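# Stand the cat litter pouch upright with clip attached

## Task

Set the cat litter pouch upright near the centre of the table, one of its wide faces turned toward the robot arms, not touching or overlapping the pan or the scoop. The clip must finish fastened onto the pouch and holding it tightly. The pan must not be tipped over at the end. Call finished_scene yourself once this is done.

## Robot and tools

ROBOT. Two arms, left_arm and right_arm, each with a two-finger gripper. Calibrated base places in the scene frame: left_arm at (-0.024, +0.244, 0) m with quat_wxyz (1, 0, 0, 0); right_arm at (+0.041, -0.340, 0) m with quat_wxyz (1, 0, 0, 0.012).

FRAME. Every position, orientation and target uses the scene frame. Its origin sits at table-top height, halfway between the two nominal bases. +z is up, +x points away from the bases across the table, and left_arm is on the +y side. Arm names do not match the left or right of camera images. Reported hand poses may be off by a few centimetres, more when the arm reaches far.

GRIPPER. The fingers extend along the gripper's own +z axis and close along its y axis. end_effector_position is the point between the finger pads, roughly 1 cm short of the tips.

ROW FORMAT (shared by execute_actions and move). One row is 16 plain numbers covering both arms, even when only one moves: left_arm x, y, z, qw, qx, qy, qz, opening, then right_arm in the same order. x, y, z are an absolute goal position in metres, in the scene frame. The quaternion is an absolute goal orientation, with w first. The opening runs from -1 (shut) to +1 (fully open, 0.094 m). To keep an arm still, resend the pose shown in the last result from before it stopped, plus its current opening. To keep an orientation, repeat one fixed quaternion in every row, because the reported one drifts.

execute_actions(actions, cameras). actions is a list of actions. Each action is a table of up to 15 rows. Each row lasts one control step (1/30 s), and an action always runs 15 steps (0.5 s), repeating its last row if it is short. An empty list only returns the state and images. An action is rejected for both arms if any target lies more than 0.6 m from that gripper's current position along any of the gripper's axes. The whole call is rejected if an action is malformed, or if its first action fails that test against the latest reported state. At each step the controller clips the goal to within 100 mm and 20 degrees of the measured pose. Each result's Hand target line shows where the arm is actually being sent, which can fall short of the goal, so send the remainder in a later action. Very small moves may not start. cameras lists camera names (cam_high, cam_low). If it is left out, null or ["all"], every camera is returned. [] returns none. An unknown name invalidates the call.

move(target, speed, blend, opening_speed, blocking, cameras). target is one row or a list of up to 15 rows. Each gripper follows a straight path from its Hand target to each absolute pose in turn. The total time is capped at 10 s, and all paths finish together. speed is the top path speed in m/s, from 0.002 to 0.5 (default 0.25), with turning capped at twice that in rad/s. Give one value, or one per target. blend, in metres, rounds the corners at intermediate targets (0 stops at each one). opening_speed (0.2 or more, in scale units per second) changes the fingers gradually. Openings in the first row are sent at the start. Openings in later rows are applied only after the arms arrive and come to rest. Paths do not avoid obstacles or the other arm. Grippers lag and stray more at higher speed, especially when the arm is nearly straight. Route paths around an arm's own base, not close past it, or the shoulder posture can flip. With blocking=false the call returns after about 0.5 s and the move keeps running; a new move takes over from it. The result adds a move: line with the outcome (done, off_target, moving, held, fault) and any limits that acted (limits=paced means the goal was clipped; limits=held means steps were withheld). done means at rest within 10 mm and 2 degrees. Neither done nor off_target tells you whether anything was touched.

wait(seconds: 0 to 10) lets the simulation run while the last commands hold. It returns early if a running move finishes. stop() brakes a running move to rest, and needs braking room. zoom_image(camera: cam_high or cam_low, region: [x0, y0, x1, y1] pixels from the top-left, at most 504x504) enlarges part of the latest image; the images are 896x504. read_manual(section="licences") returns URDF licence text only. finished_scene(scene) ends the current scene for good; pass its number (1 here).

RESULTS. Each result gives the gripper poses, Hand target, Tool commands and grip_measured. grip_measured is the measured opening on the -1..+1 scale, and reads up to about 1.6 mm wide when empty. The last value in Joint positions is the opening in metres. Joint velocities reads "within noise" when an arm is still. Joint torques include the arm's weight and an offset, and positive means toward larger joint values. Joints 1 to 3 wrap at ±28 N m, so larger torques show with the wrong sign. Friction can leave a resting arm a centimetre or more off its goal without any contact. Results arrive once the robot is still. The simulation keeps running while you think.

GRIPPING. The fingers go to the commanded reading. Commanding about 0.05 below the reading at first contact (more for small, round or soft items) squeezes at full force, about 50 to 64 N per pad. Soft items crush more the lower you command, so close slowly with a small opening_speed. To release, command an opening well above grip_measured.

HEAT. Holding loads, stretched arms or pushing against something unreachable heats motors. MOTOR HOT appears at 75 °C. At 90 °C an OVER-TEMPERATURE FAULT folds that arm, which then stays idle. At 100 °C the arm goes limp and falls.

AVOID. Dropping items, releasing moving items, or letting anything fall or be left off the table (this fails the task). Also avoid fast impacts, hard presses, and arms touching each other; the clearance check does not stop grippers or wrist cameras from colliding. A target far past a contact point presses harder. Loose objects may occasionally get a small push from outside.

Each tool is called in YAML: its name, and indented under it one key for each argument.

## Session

The practice scene succeeded. Now for scene 2.

execute_actions:
  actions: []

Scene clock: 0.00 s.
left_arm: end_effector_position=(+0.1681, +0.5915, +0.1738) grip_measured=+1.000 end_effector_quat_wxyz=(-0.401, +0.723, -0.498, -0.263) | right_arm: end_effector_position=(+0.3793, -0.5114, +0.1383) grip_measured=+1.000 end_effector_quat_wxyz=(+0.661, +0.421, +0.621, -0.029)
Joint positions: left_arm=[0.805 1.402 0.912 -0.226 -0.605 -0.848 0.094] | right_arm=[-0.353 1.501 0.26 1.11 0.308 0.592 0.094]
Joint velocities: within noise
Joint torques (N m): no reading
Motor temperatures (°C): left_arm=[29 30 33 29 28 30 28] | right_arm=[27 33 31 27 26 27 28]
Heat: left arm: 33 °C; right arm: 33 °C.
Hand target: left_arm +0.1669, +0.5919, +0.1785; -0.403, +0.722, -0.495, -0.266 | right_arm +0.3797, -0.5119, +0.1393; +0.661, +0.419, +0.621, -0.032
Tool commands: left_gripper/opening=+1.0 right_gripper/opening=+1.0

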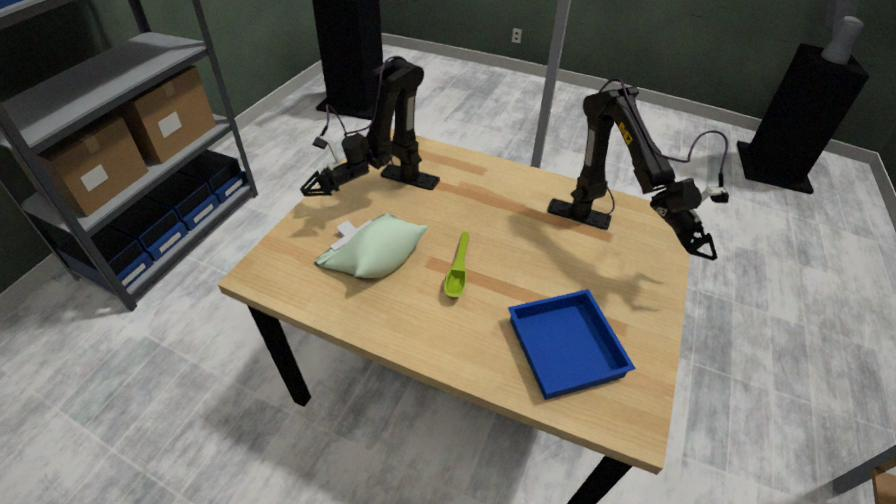

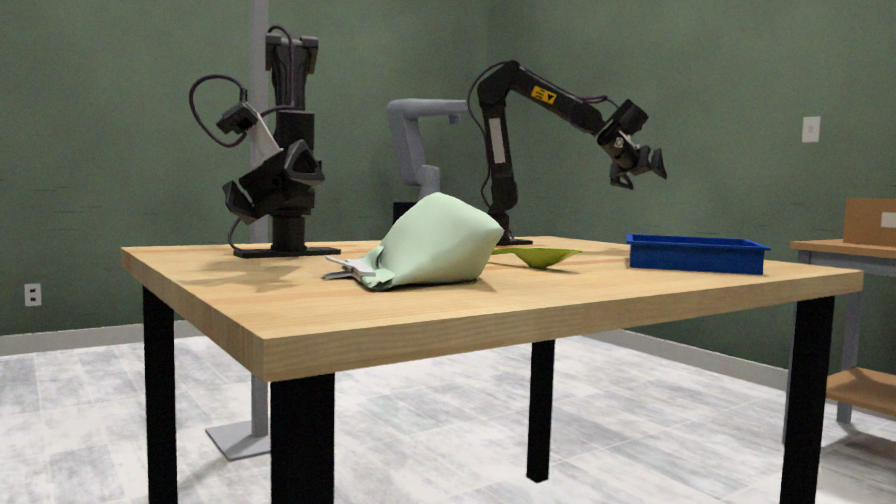

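zoom_image:
  camera: "cam_high"
  region: [290, 190, 490, 310]

zoom_image:
  camera: "cam_low"
  region: [300, 170, 600, 310]

Scaled by 2.520.

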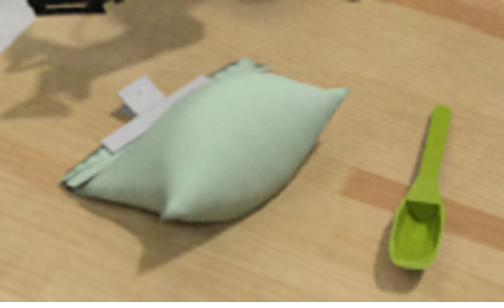

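Scaled by 1.680.

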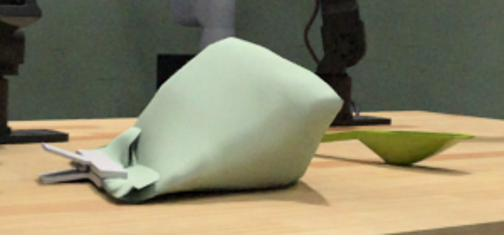

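zoom_image:
  camera: "cam_low"
  region: [310, 230, 430, 300]

zoom_image:
  camera: "cam_high"
  region: [305, 205, 405, 285]

Scaled by 4.200.

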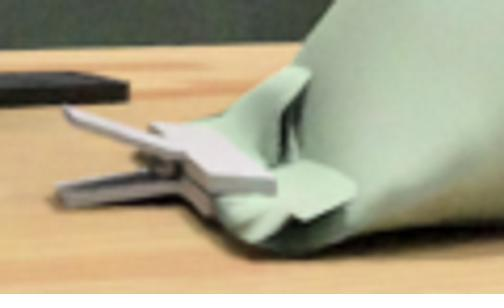

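Scaled by 5.040.

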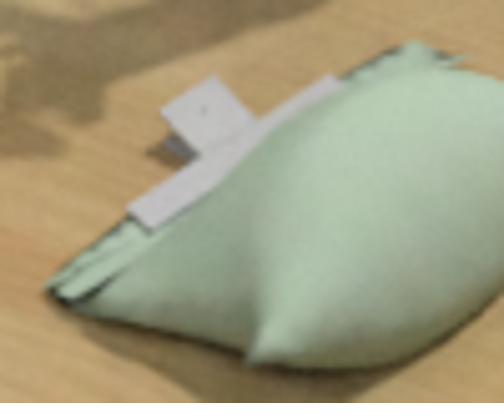

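move:
  target:
    - [0.34, 0.36, 0.30, 0.460, -0.077, 0.880, 0.041, 0.0, 0.43, -0.50, 0.17, 0.0911, 0.1578, 0.8515, 0.4917, -0.1]
    - [0.34, 0.08, 0.32, 0.4540, 0.1616, 0.8722, -0.0841, 0.0, 0.463, -0.458, 0.09, 0.0911, 0.1578, 0.8515, 0.4917, -0.1]
  speed: [0.5, 0.35]
  blend: [0.03, 0.0]

Scene clock: 11.83 s.
left_arm: end_effector_position=(+0.3392, +0.0788, +0.3114) grip_measured=+0.001 end_effector_quat_wxyz=(+0.449, +0.167, +0.874, -0.085) | right_arm: end_effector_position=(+0.4579, -0.4578, +0.0904) grip_measured=-0.098 end_effector_quat_wxyz=(+0.089, +0.171, +0.852, +0.486)
Joint positions: left_arm=[-0.46 1.336 1.423 -0.711 -0.068 -0.048 0.047] | right_arm=[-0.652 2.447 2.042 -1.558 -0.985 -0.445 0.042]
Joint velocities: within noise
Joint torques (N m): left_arm=[-0.01 -4.19 9.42 1.7 -0.11 -0.08] | right_arm=[0.44 -10.88 7.41 -0.54 -0.67 -0.28]
Motor temperatures (°C): left_arm=[29 32 36 32 28 30 28] | right_arm=[27 34 33 30 26 27 28]
Heat: left arm: 36 °C; right arm: 34 °C.
Hand target: left_arm +0.3399, +0.0801, +0.3199; +0.454, +0.162, +0.872, -0.084 | right_arm +0.4628, -0.4577, +0.0898; +0.097, +0.162, +0.852, +0.488
Off the commanded pose: left_arm 0.009 m, 1 deg | right_arm 0.005 m, 2 deg.
joint sent to its limit (right arm) — joint 4 (wrist pitch), lower limit. The joint targets still meet the commanded pose.
move: done; limits=paced

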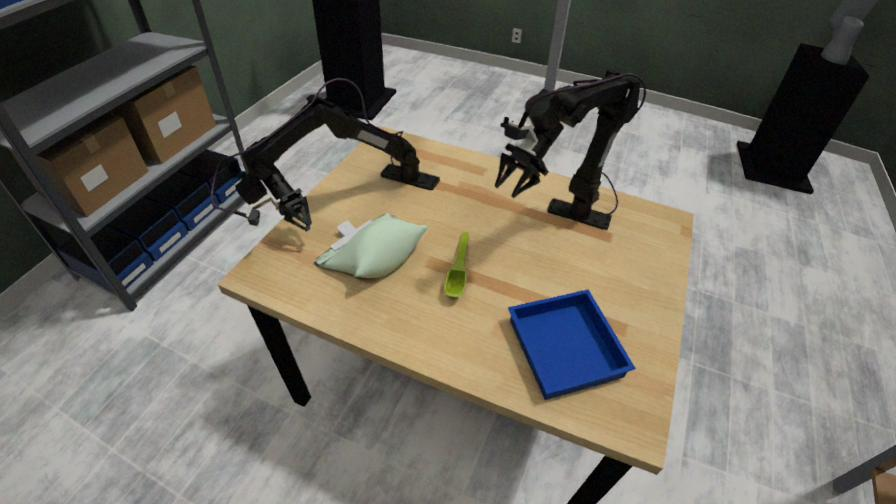

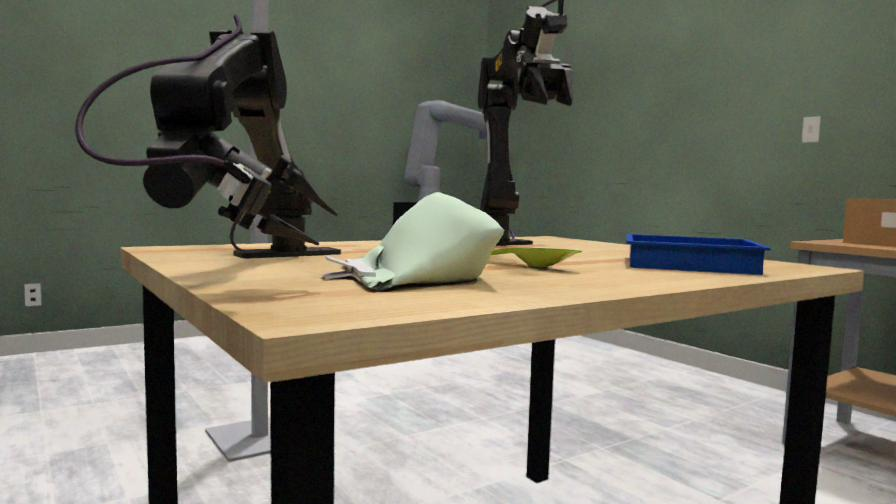

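zoom_image:
  camera: "cam_high"
  region: [260, 170, 420, 290]

zoom_image:
  camera: "cam_low"
  region: [210, 130, 430, 300]

Scaled by 3.150.

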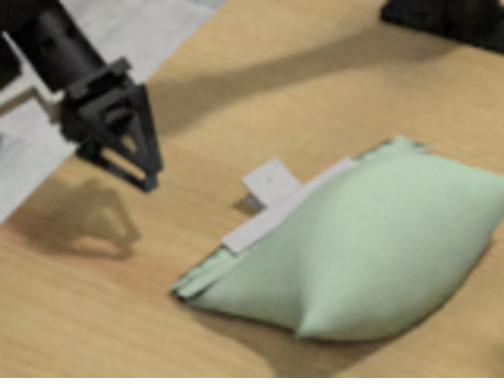

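Scaled by 2.291.

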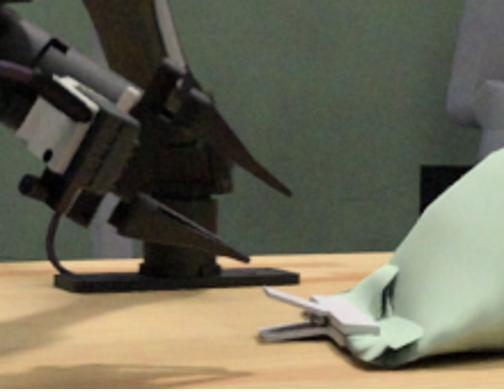

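move:
  target:
    - [0.34, 0.08, 0.32, 0.4540, 0.1616, 0.8722, -0.0841, 0.0, 0.466, -0.456, 0.024, 0.0911, 0.1578, 0.8515, 0.4917, -0.1]
  speed: 0.12

zoom_image:
  camera: "cam_low"
  region: [210, 130, 430, 300]

Scene clock: 13.80 s.
left_arm: end_effector_position=(+0.3392, +0.0790, +0.3115) grip_measured=+0.001 end_effector_quat_wxyz=(+0.449, +0.166, +0.874, -0.085) | right_arm: end_effector_position=(+0.4635, -0.4592, +0.0326) grip_measured=-0.098 end_effector_quat_wxyz=(+0.086, +0.166, +0.852, +0.488)
Joint positions: left_arm=[-0.46 1.336 1.423 -0.711 -0.069 -0.048 0.047] | right_arm=[-0.647 2.553 2 -1.422 -0.985 -0.457 0.042]
Joint velocities: within noise
Joint torques (N m): left_arm=[0.08 -4.16 9.52 1.74 -0.15 -0.06] | right_arm=[0.59 -11.32 4.21 -0.27 -0.69 -0.2]
Motor temperatures (°C): left_arm=[29 32 37 32 28 30 28] | right_arm=[27 35 33 30 26 27 28]
Heat: left arm: 37 °C; right arm: 35 °C.
Hand target: left_arm +0.3399, +0.0801, +0.3199; +0.454, +0.162, +0.872, -0.084 | right_arm +0.4657, -0.4559, +0.0242; +0.091, +0.158, +0.852, +0.492
Off the commanded pose: left_arm 0.009 m, 1 deg | right_arm 0.010 m, 1 deg.
move: done

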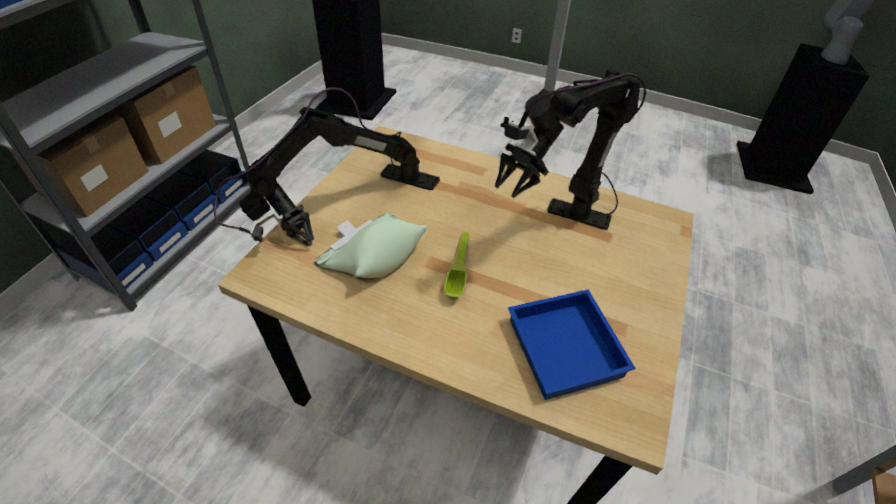

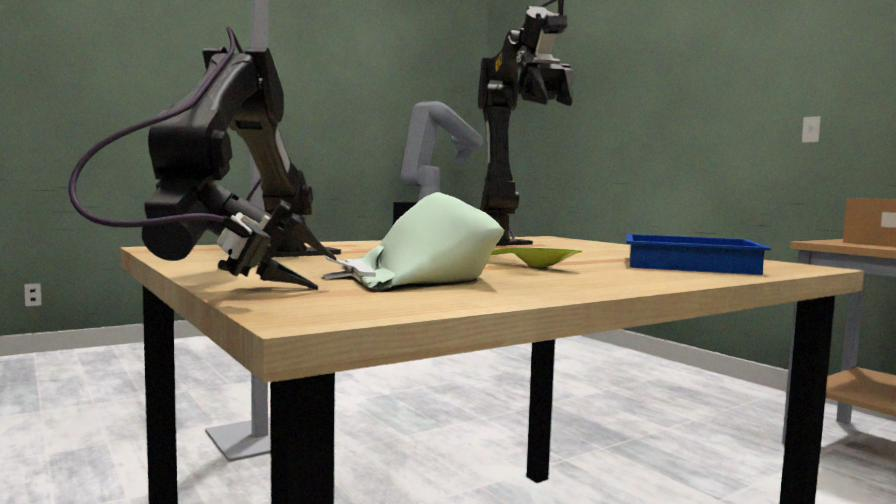

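Scaled by 2.291.

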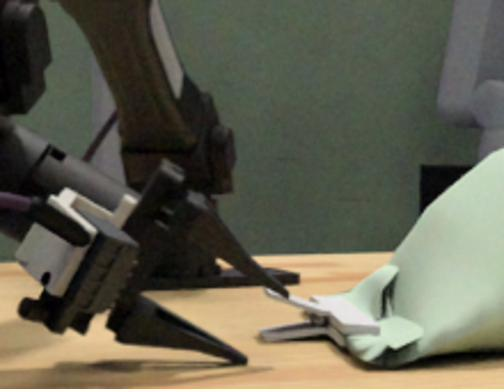

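move:
  target:
    - [0.34, 0.08, 0.32, 0.4540, 0.1616, 0.8722, -0.0841, 0.0, 0.468, -0.452, 0.014, 0.0911, 0.1578, 0.8515, 0.4917, -0.1]
    - [0.34, 0.08, 0.32, 0.4540, 0.1616, 0.8722, -0.0841, 0.0, 0.486, -0.406, 0.015, 0.0911, 0.1578, 0.8515, 0.4917, -0.1]
  speed: 0.06
  blend: 0.005

zoom_image:
  camera: "cam_low"
  region: [210, 130, 430, 300]

zoom_image:
  camera: "cam_high"
  region: [260, 170, 420, 290]

Scene clock: 15.83 s.
left_arm: end_effector_position=(+0.3392, +0.0790, +0.3115) grip_measured=+0.001 end_effector_quat_wxyz=(+0.449, +0.166, +0.874, -0.085) | right_arm: end_effector_position=(+0.4874, -0.4052, +0.0322) grip_measured=-0.099 end_effector_quat_wxyz=(+0.086, +0.172, +0.831, +0.523)
Joint positions: left_arm=[-0.46 1.336 1.423 -0.711 -0.069 -0.049 0.047] | right_arm=[-0.531 2.501 1.86 -1.207 -1.097 -0.27 0.042]
Joint velocities: within noise
Joint torques (N m): left_arm=[-0.01 -3.96 9.43 1.73 -0.12 -0.08] | right_arm=[0.94 -12.41 2.85 0.31 0.11 -0.08]
Motor temperatures (°C): left_arm=[29 31 38 32 28 30 28] | right_arm=[27 36 33 30 26 27 28]
Heat: left arm: 38 °C; right arm: 36 °C.
Hand target: left_arm +0.3399, +0.0801, +0.3199; +0.454, +0.162, +0.872, -0.084 | right_arm +0.4859, -0.4064, +0.0156; +0.088, +0.156, +0.851, +0.494
Off the commanded pose: left_arm 0.009 m, 1 deg | right_arm 0.017 m, 5 deg.
move: off_target (right_arm)

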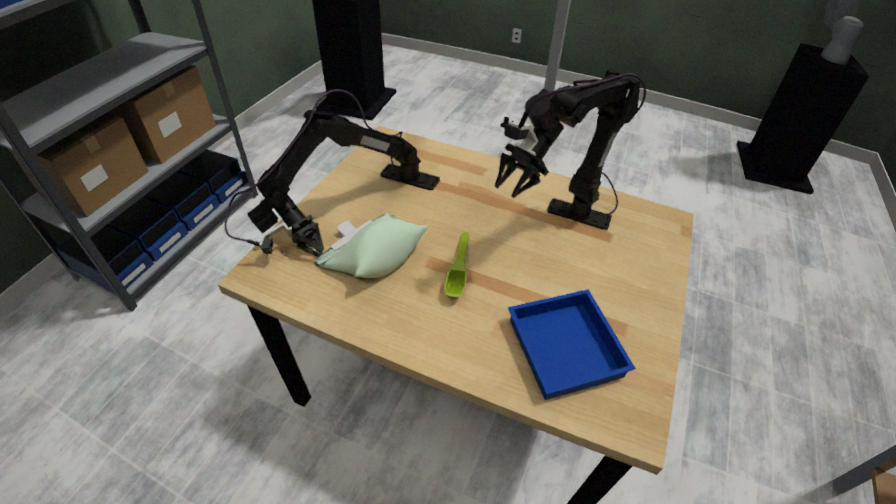

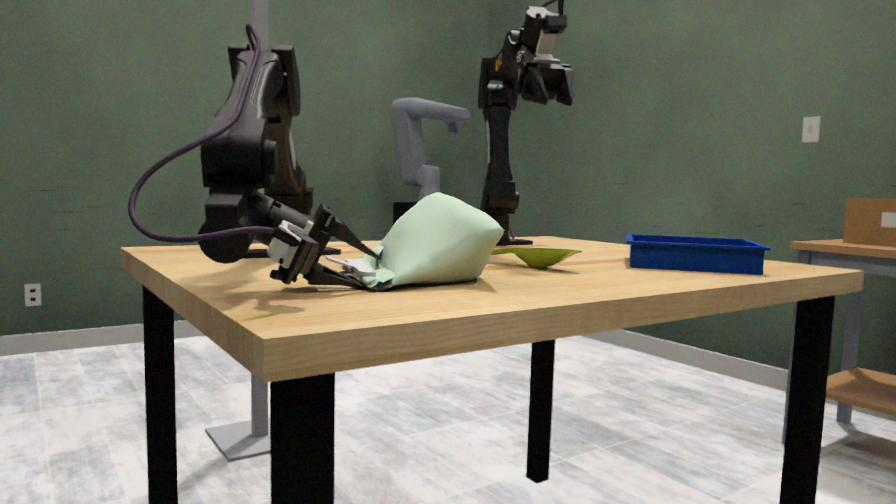

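Scaled by 2.291.

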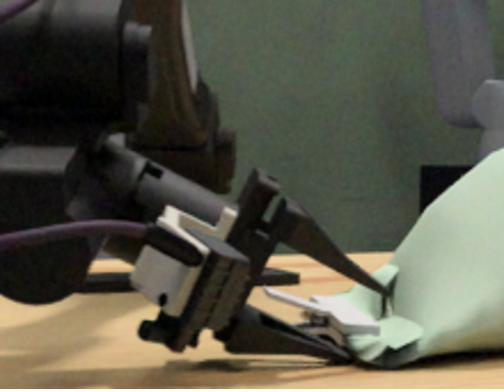

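Scaled by 3.150.

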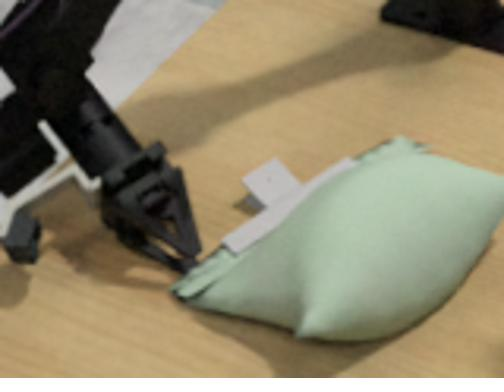

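move:
  target:
    - [0.34, 0.08, 0.32, 0.4540, 0.1616, 0.8722, -0.0841, 0.0, 0.493, -0.388, 0.014, 0.0911, 0.1578, 0.8515, 0.4917, -0.1]
  speed: 0.05

zoom_image:
  camera: "cam_low"
  region: [260, 200, 440, 300]

zoom_image:
  camera: "cam_high"
  region: [290, 190, 410, 280]

Scene clock: 17.23 s.
left_arm: end_effector_position=(+0.3392, +0.0790, +0.3115) grip_measured=+0.001 end_effector_quat_wxyz=(+0.449, +0.166, +0.874, -0.085) | right_arm: end_effector_position=(+0.4955, -0.3893, +0.0324) grip_measured=-0.099 end_effector_quat_wxyz=(+0.091, +0.168, +0.831, +0.522)
Joint positions: left_arm=[-0.46 1.336 1.423 -0.711 -0.069 -0.049 0.047] | right_arm=[-0.491 2.471 1.808 -1.099 -1.109 -0.186 0.042]
Joint velocities: within noise
Joint torques (N m): left_arm=[0.09 -4.08 9.44 1.75 -0.15 -0.05] | right_arm=[1.07 -12.38 3.04 0.33 0.07 -0.1]
Motor temperatures (°C): left_arm=[29 31 38 32 28 30 28] | right_arm=[27 36 33 29 26 27 28]
Heat: left arm: 38 °C; right arm: 36 °C.
Hand target: left_arm +0.3399, +0.0801, +0.3199; +0.454, +0.162, +0.872, -0.084 | right_arm +0.4928, -0.3885, +0.0146; +0.089, +0.156, +0.851, +0.494
Off the commanded pose: left_arm 0.009 m, 1 deg | right_arm 0.019 m, 4 deg.
move: off_target (right_arm)

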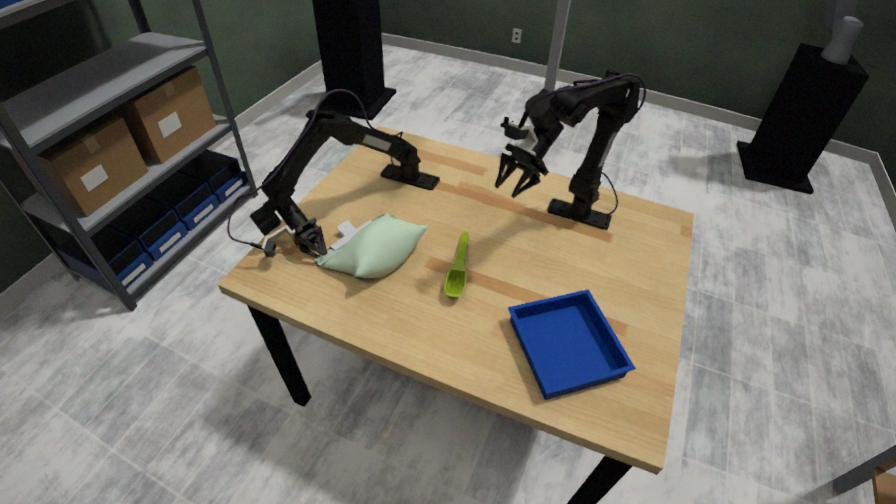

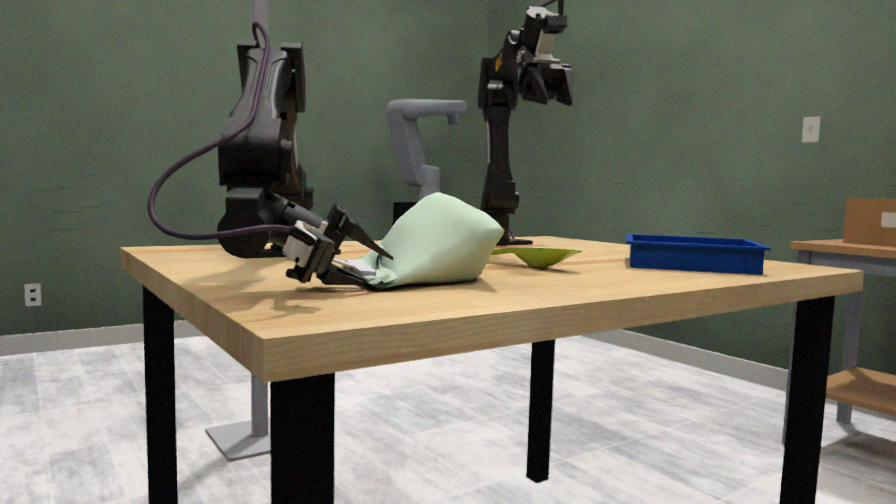

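Scaled by 2.800.

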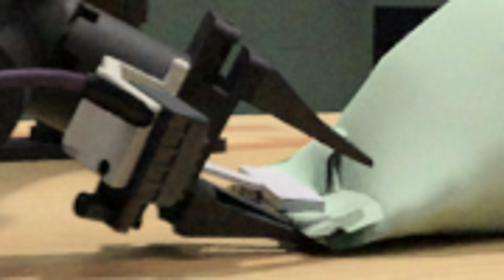

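Scaled by 4.200.

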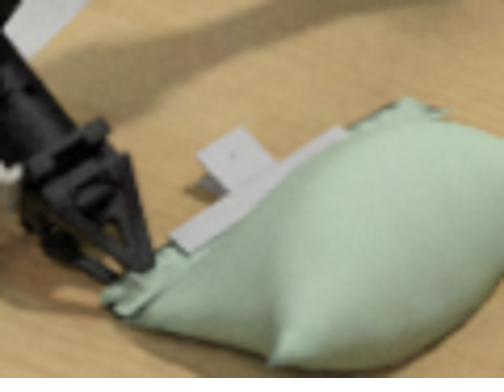

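move:
  target:
    - [0.34, 0.08, 0.32, 0.4540, 0.1616, 0.8722, -0.0841, 0.0, 0.498, -0.373, 0.014, 0.0911, 0.1578, 0.8515, 0.4917, -0.1]
  speed: 0.05

zoom_image:
  camera: "cam_low"
  region: [260, 200, 440, 300]

zoom_image:
  camera: "cam_high"
  region: [290, 190, 410, 280]

Scene clock: 18.53 s.
left_arm: end_effector_position=(+0.3392, +0.0790, +0.3115) grip_measured=+0.001 end_effector_quat_wxyz=(+0.449, +0.166, +0.874, -0.085) | right_arm: end_effector_position=(+0.5017, -0.3765, +0.0328) grip_measured=-0.099 end_effector_quat_wxyz=(+0.097, +0.165, +0.832, +0.521)
Joint positions: left_arm=[-0.46 1.336 1.423 -0.711 -0.069 -0.049 0.047] | right_arm=[-0.459 2.444 1.764 -1.005 -1.113 -0.115 0.042]
Joint velocities: within noise
Joint torques (N m): left_arm=[0.01 -3.95 9.48 1.71 -0.19 -0.05] | right_arm=[1.42 -11.86 2.84 0.31 0.06 -0.04]
Motor temperatures (°C): left_arm=[29 31 38 32 28 30 28] | right_arm=[27 37 33 29 26 27 28]
Heat: left arm: 38 °C; right arm: 37 °C.
Hand target: left_arm +0.3399, +0.0801, +0.3199; +0.454, +0.162, +0.872, -0.084 | right_arm +0.4977, -0.3734, +0.0147; +0.089, +0.156, +0.851, +0.493
Off the commanded pose: left_arm 0.009 m, 1 deg | right_arm 0.019 m, 4 deg.
move: off_target (right_arm)

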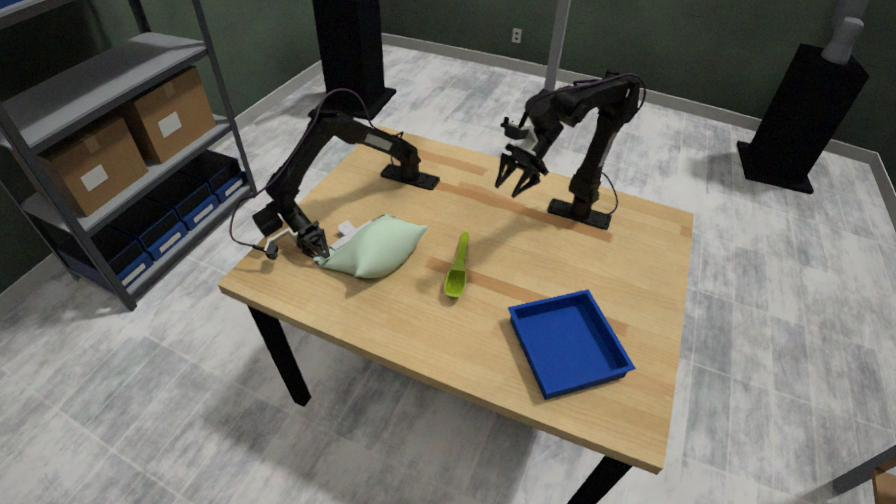

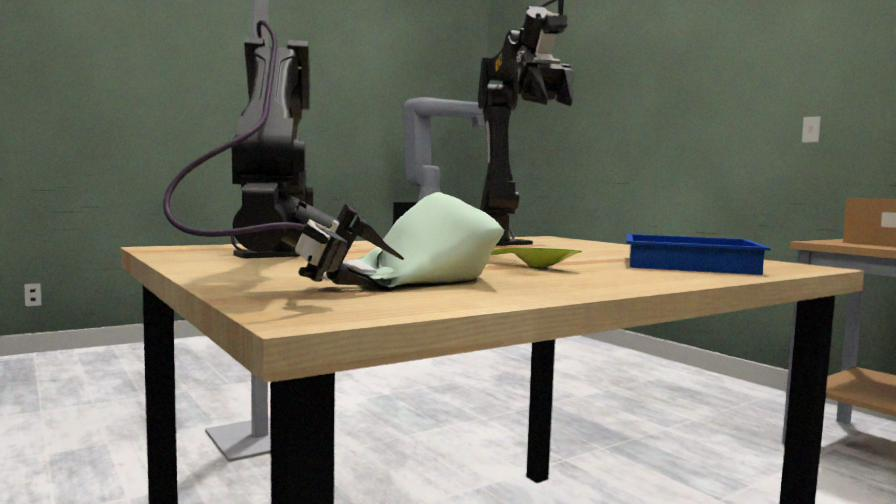

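Scaled by 2.800.

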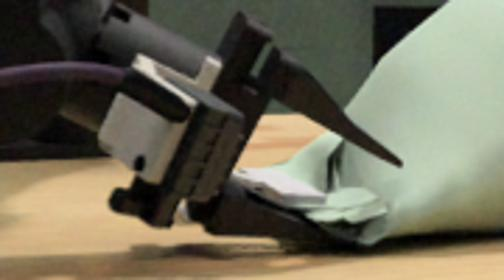

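Scaled by 4.200.

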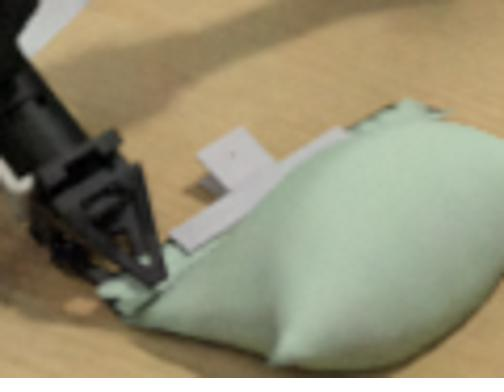

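move:
  target:
    - [0.34, 0.08, 0.32, 0.4540, 0.1616, 0.8722, -0.0841, 0.0, 0.498, -0.372, 0.014, 0.0911, 0.1578, 0.8515, 0.4917, -1.0]
  speed: 0.05
  opening_speed: 0.45

zoom_image:
  camera: "cam_low"
  region: [260, 200, 440, 300]

zoom_image:
  camera: "cam_high"
  region: [290, 190, 410, 280]

Scene clock: 22.90 s.
left_arm: end_effector_position=(+0.3392, +0.0790, +0.3115) grip_measured=+0.001 end_effector_quat_wxyz=(+0.449, +0.166, +0.874, -0.085) | right_arm: end_effector_position=(+0.5006, -0.3810, +0.0177) grip_measured=-0.981 end_effector_quat_wxyz=(+0.099, +0.164, +0.848, +0.495)
Joint positions: left_arm=[-0.46 1.336 1.423 -0.711 -0.069 -0.049 0.047] | right_arm=[-0.459 2.444 1.739 -0.949 -1.056 -0.101 0.001]
Joint velocities: within noise
Joint torques (N m): left_arm=[-0.02 -4.14 9.4 1.72 -0.13 -0.05] | right_arm=[1.84 -12.42 3.77 0.13 -0.48 -0.02]
Motor temperatures (°C): left_arm=[29 31 39 32 28 30 28] | right_arm=[27 40 33 29 26 27 28]
Heat: left arm: 39 °C; right arm: 40 °C.
Hand target: left_arm +0.3399, +0.0801, +0.3200; +0.454, +0.162, +0.872, -0.084 | right_arm +0.4980, -0.3722, +0.0141; +0.091, +0.158, +0.851, +0.492
Off the commanded pose: left_arm 0.009 m, 1 deg | right_arm 0.010 m, 1 deg.
move: done

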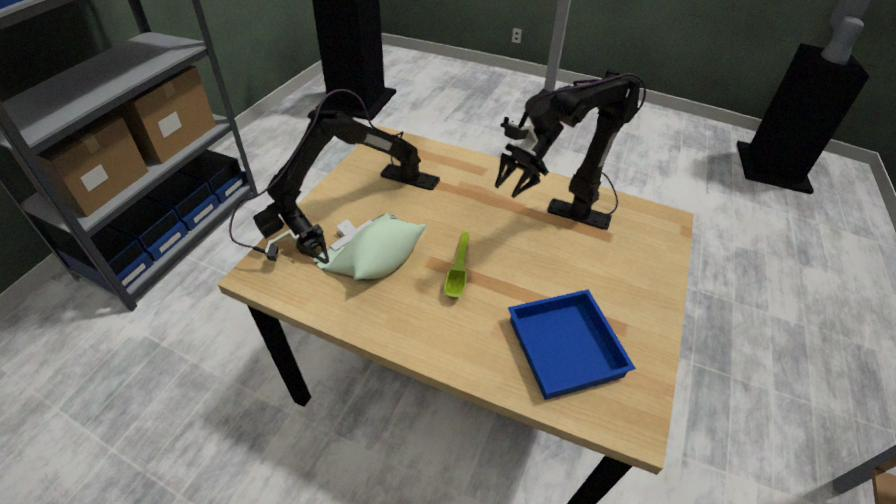

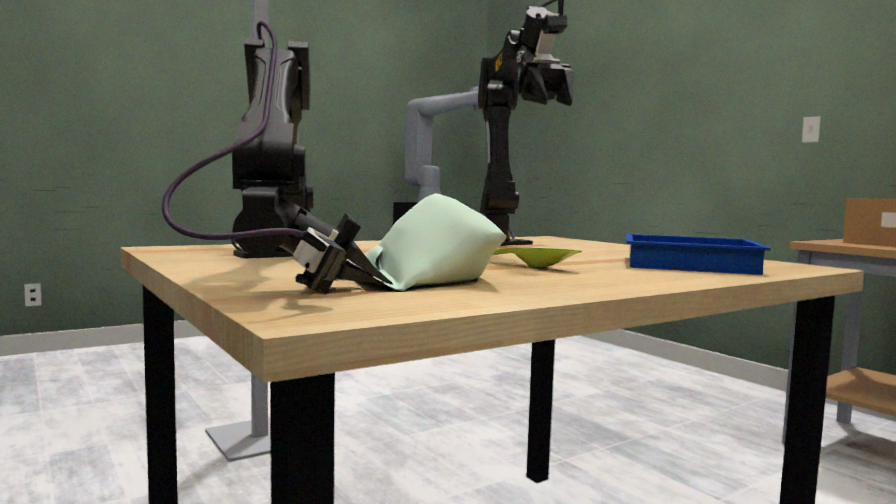

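Scaled by 2.800.

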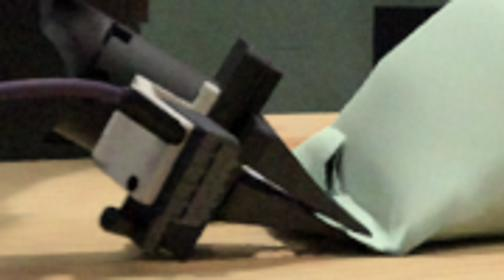

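Scaled by 4.200.

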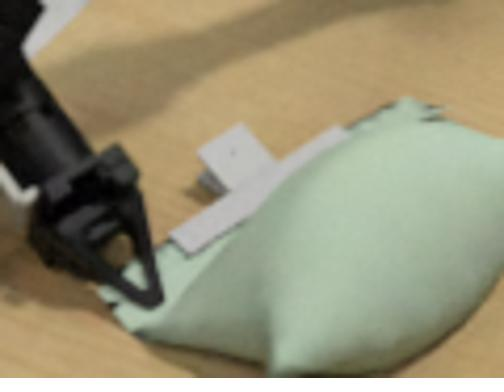

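move:
  target:
    - [0.34, 0.08, 0.32, 0.4540, 0.1616, 0.8722, -0.0841, 0.0, 0.511, -0.353, 0.095, 0.1040, 0.1801, 0.8471, 0.4891, -1.0]
    - [0.34, 0.08, 0.32, 0.4540, 0.1616, 0.8722, -0.0841, 0.0, 0.517, -0.339, 0.150, 0.0796, 0.1921, 0.9037, 0.3743, -1.0]
  speed: 0.1
  blend: [0.02, 0]

zoom_image:
  camera: "cam_low"
  region: [260, 130, 520, 300]

zoom_image:
  camera: "cam_high"
  region: [270, 160, 450, 300]

Scene clock: 26.00 s.
left_arm: end_effector_position=(+0.3392, +0.0790, +0.3114) grip_measured=+0.001 end_effector_quat_wxyz=(+0.448, +0.166, +0.874, -0.085) | right_arm: end_effector_position=(+0.5090, -0.3370, +0.1113) grip_measured=-0.982 end_effector_quat_wxyz=(+0.041, +0.203, +0.908, +0.364)
Joint positions: left_arm=[-0.46 1.336 1.423 -0.712 -0.069 -0.049 0.047] | right_arm=[-0.282 2.253 1.966 -1.216 -0.748 0.209 0.001]
Joint velocities: within noise
Joint torques (N m): left_arm=[0.05 -4.18 9.62 1.71 -0.1 -0.09] | right_arm=[-0.68 -15.69 10.09 0.11 -0.77 0.03]
Motor temperatures (°C): left_arm=[29 31 40 33 28 30 28] | right_arm=[27 42 33 29 26 27 28]
Heat: left arm: 40 °C; right arm: 42 °C.
Hand target: left_arm +0.3399, +0.0801, +0.3199; +0.454, +0.162, +0.872, -0.084 | right_arm +0.5154, -0.3385, +0.1492; +0.080, +0.192, +0.904, +0.374
Off the commanded pose: left_arm 0.009 m, 1 deg | right_arm 0.040 m, 5 deg.
move: off_target (right_arm)

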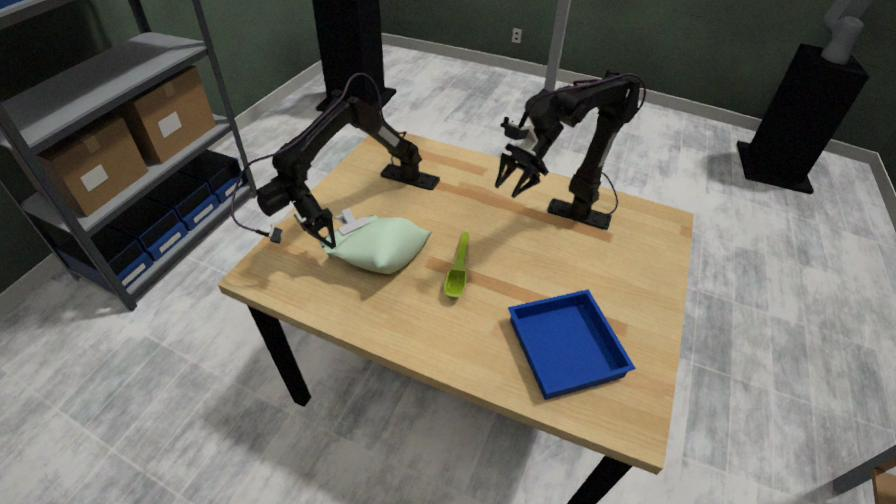

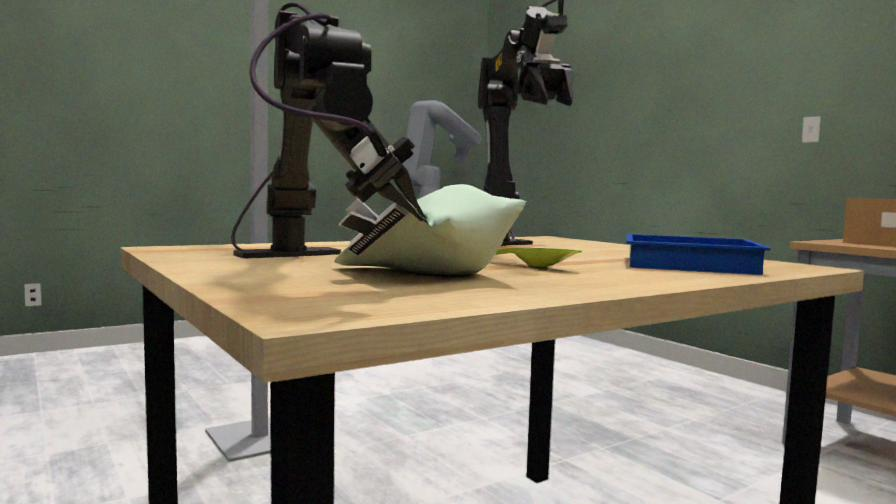

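Scaled by 1.938.

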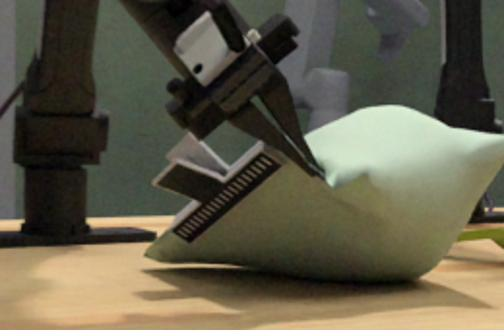

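Scaled by 2.800.

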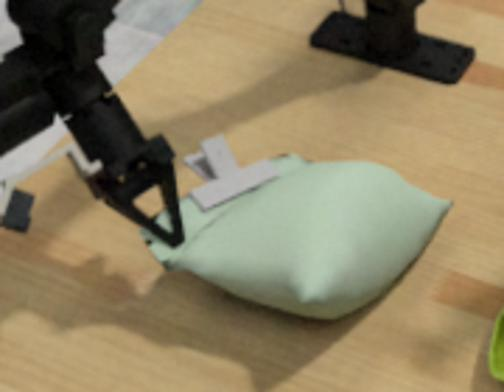

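move:
  target:
    - [0.34, 0.08, 0.32, 0.4540, 0.1616, 0.8722, -0.0841, 0.0, 0.527, -0.310, 0.205, 0.0625, 0.1983, 0.9329, 0.2941, -1.0]
  speed: 0.1

zoom_image:
  camera: "cam_low"
  region: [260, 130, 520, 300]

zoom_image:
  camera: "cam_high"
  region: [270, 160, 450, 300]

Scene clock: 27.73 s.
left_arm: end_effector_position=(+0.3392, +0.0790, +0.3114) grip_measured=+0.001 end_effector_quat_wxyz=(+0.448, +0.166, +0.874, -0.085) | right_arm: end_effector_position=(+0.5259, -0.3162, +0.1885) grip_measured=-0.982 end_effector_quat_wxyz=(+0.065, +0.204, +0.937, +0.276)
Joint positions: left_arm=[-0.46 1.336 1.423 -0.712 -0.069 -0.049 0.047] | right_arm=[-0.169 2.333 2.49 -1.539 -0.546 0.336 0.001]
Joint velocities: within noise
Joint torques (N m): left_arm=[0.01 -4.01 9.62 1.76 -0.17 -0.07] | right_arm=[-0.02 -11.96 9.42 0.19 -0.83 0]
Motor temperatures (°C): left_arm=[29 31 40 33 28 30 28] | right_arm=[27 43 34 29 26 27 28]
Heat: left arm: 40 °C; right arm: 43 °C.
Hand target: left_arm +0.3399, +0.0801, +0.3199; +0.454, +0.162, +0.872, -0.084 | right_arm +0.5264, -0.3100, +0.2047; +0.073, +0.201, +0.931, +0.296
Off the commanded pose: left_arm 0.009 m, 1 deg | right_arm 0.018 m, 2 deg.
joint sent to its limit (right arm) — joint 4 (wrist pitch), lower limit. The joint targets still meet the commanded pose.
move: off_target (right_arm)

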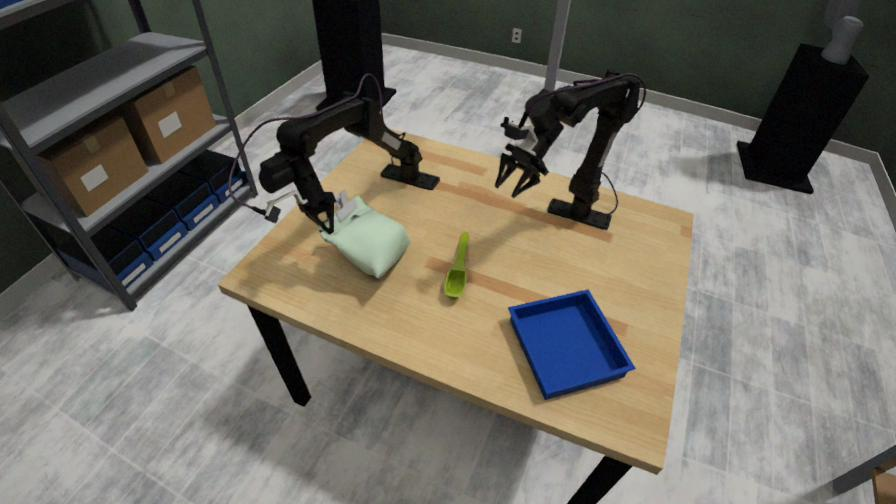

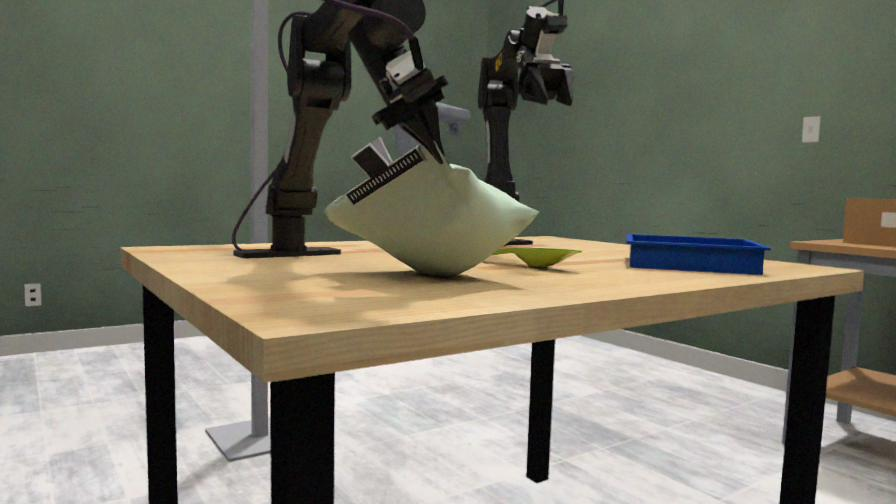

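Scaled by 1.938.

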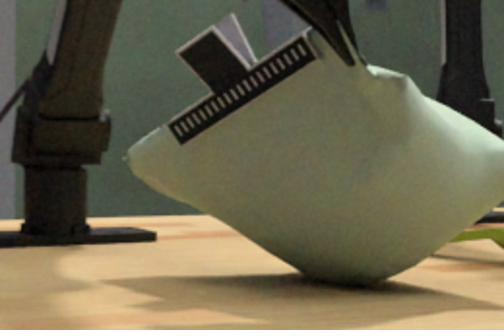

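Scaled by 2.800.

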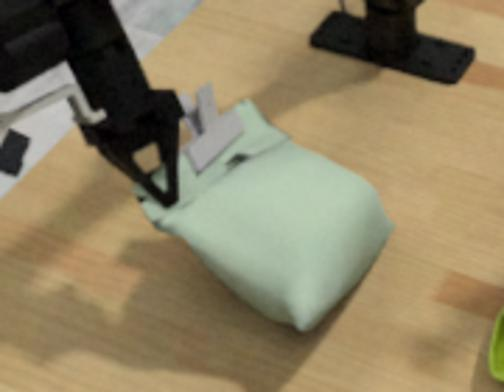

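move:
  target:
    - [0.34, 0.08, 0.32, 0.4540, 0.1616, 0.8722, -0.0841, 0.0, 0.525, -0.260, 0.215, 0.0711, 0.1954, 0.9192, 0.3345, -1.0]
    - [0.34, 0.08, 0.32, 0.4540, 0.1616, 0.8722, -0.0841, 0.0, 0.515, -0.215, 0.215, 0.0711, 0.1954, 0.9192, 0.3345, -1.0]
  speed: 0.08
  blend: 0.02

zoom_image:
  camera: "cam_low"
  region: [260, 110, 560, 300]

zoom_image:
  camera: "cam_high"
  region: [270, 150, 470, 300]

Scene clock: 30.93 s.
left_arm: end_effector_position=(+0.3392, +0.0790, +0.3114) grip_measured=+0.001 end_effector_quat_wxyz=(+0.448, +0.166, +0.874, -0.085) | right_arm: end_effector_position=(+0.5353, -0.2239, +0.2004) grip_measured=-0.982 end_effector_quat_wxyz=(+0.090, +0.198, +0.921, +0.322)
Joint positions: left_arm=[-0.46 1.336 1.423 -0.712 -0.069 -0.049 0.047] | right_arm=[0.011 2.196 2.242 -1.235 -0.58 0.574 0.001]
Joint velocities: within noise
Joint torques (N m): left_arm=[-0.06 -4.04 9.46 1.75 -0.11 -0.04] | right_arm=[0.8 -15.15 4.66 0.33 -0.75 0.03]
Motor temperatures (°C): left_arm=[29 31 40 33 28 30 28] | right_arm=[27 45 34 29 27 27 28]
Heat: left arm: 40 °C; right arm: 45 °C.
Hand target: left_arm +0.3399, +0.0801, +0.3199; +0.454, +0.162, +0.872, -0.084 | right_arm +0.5162, -0.2151, +0.2147; +0.071, +0.195, +0.919, +0.334
Off the commanded pose: left_arm 0.009 m, 1 deg | right_arm 0.026 m, 3 deg.
move: off_target (right_arm)

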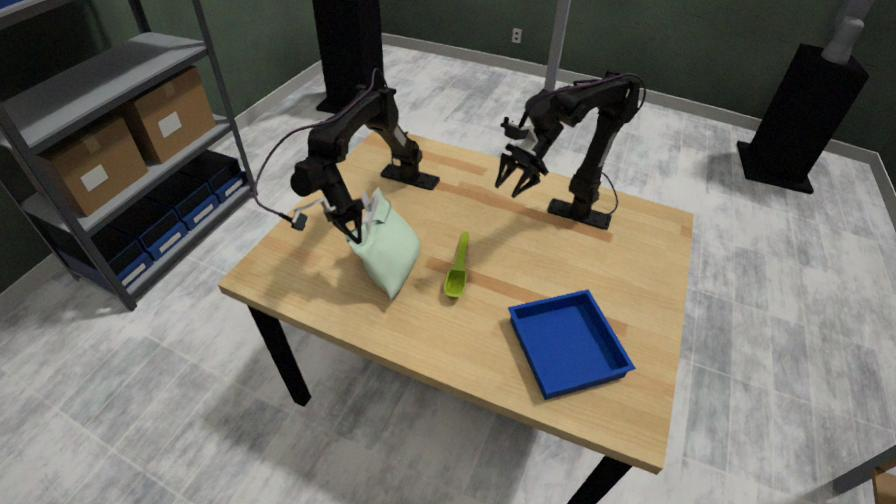

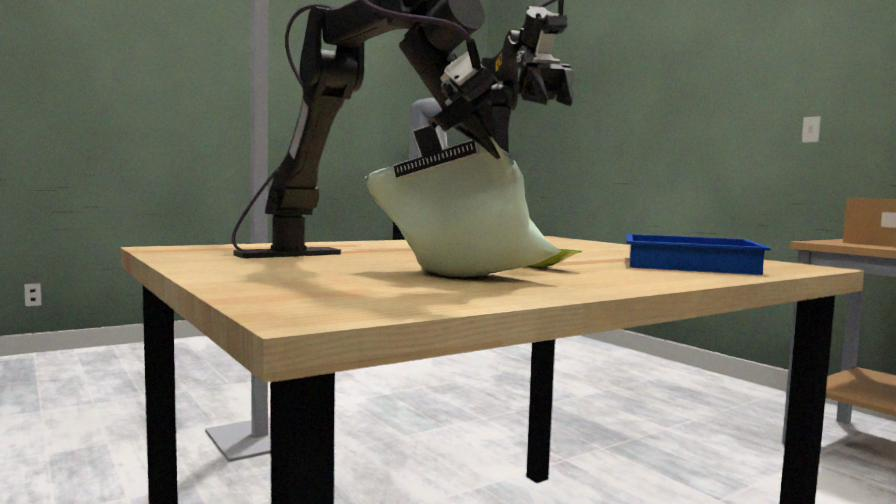

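Scaled by 1.680.

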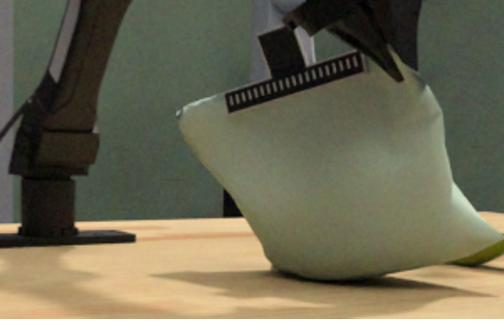

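Scaled by 2.520.

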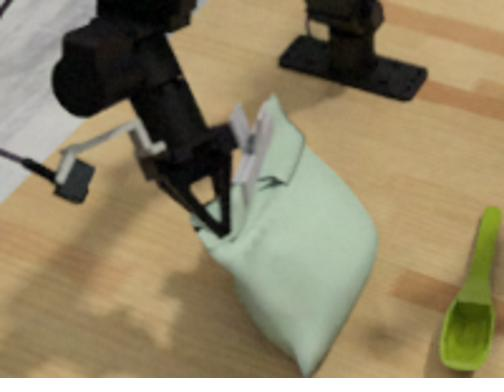

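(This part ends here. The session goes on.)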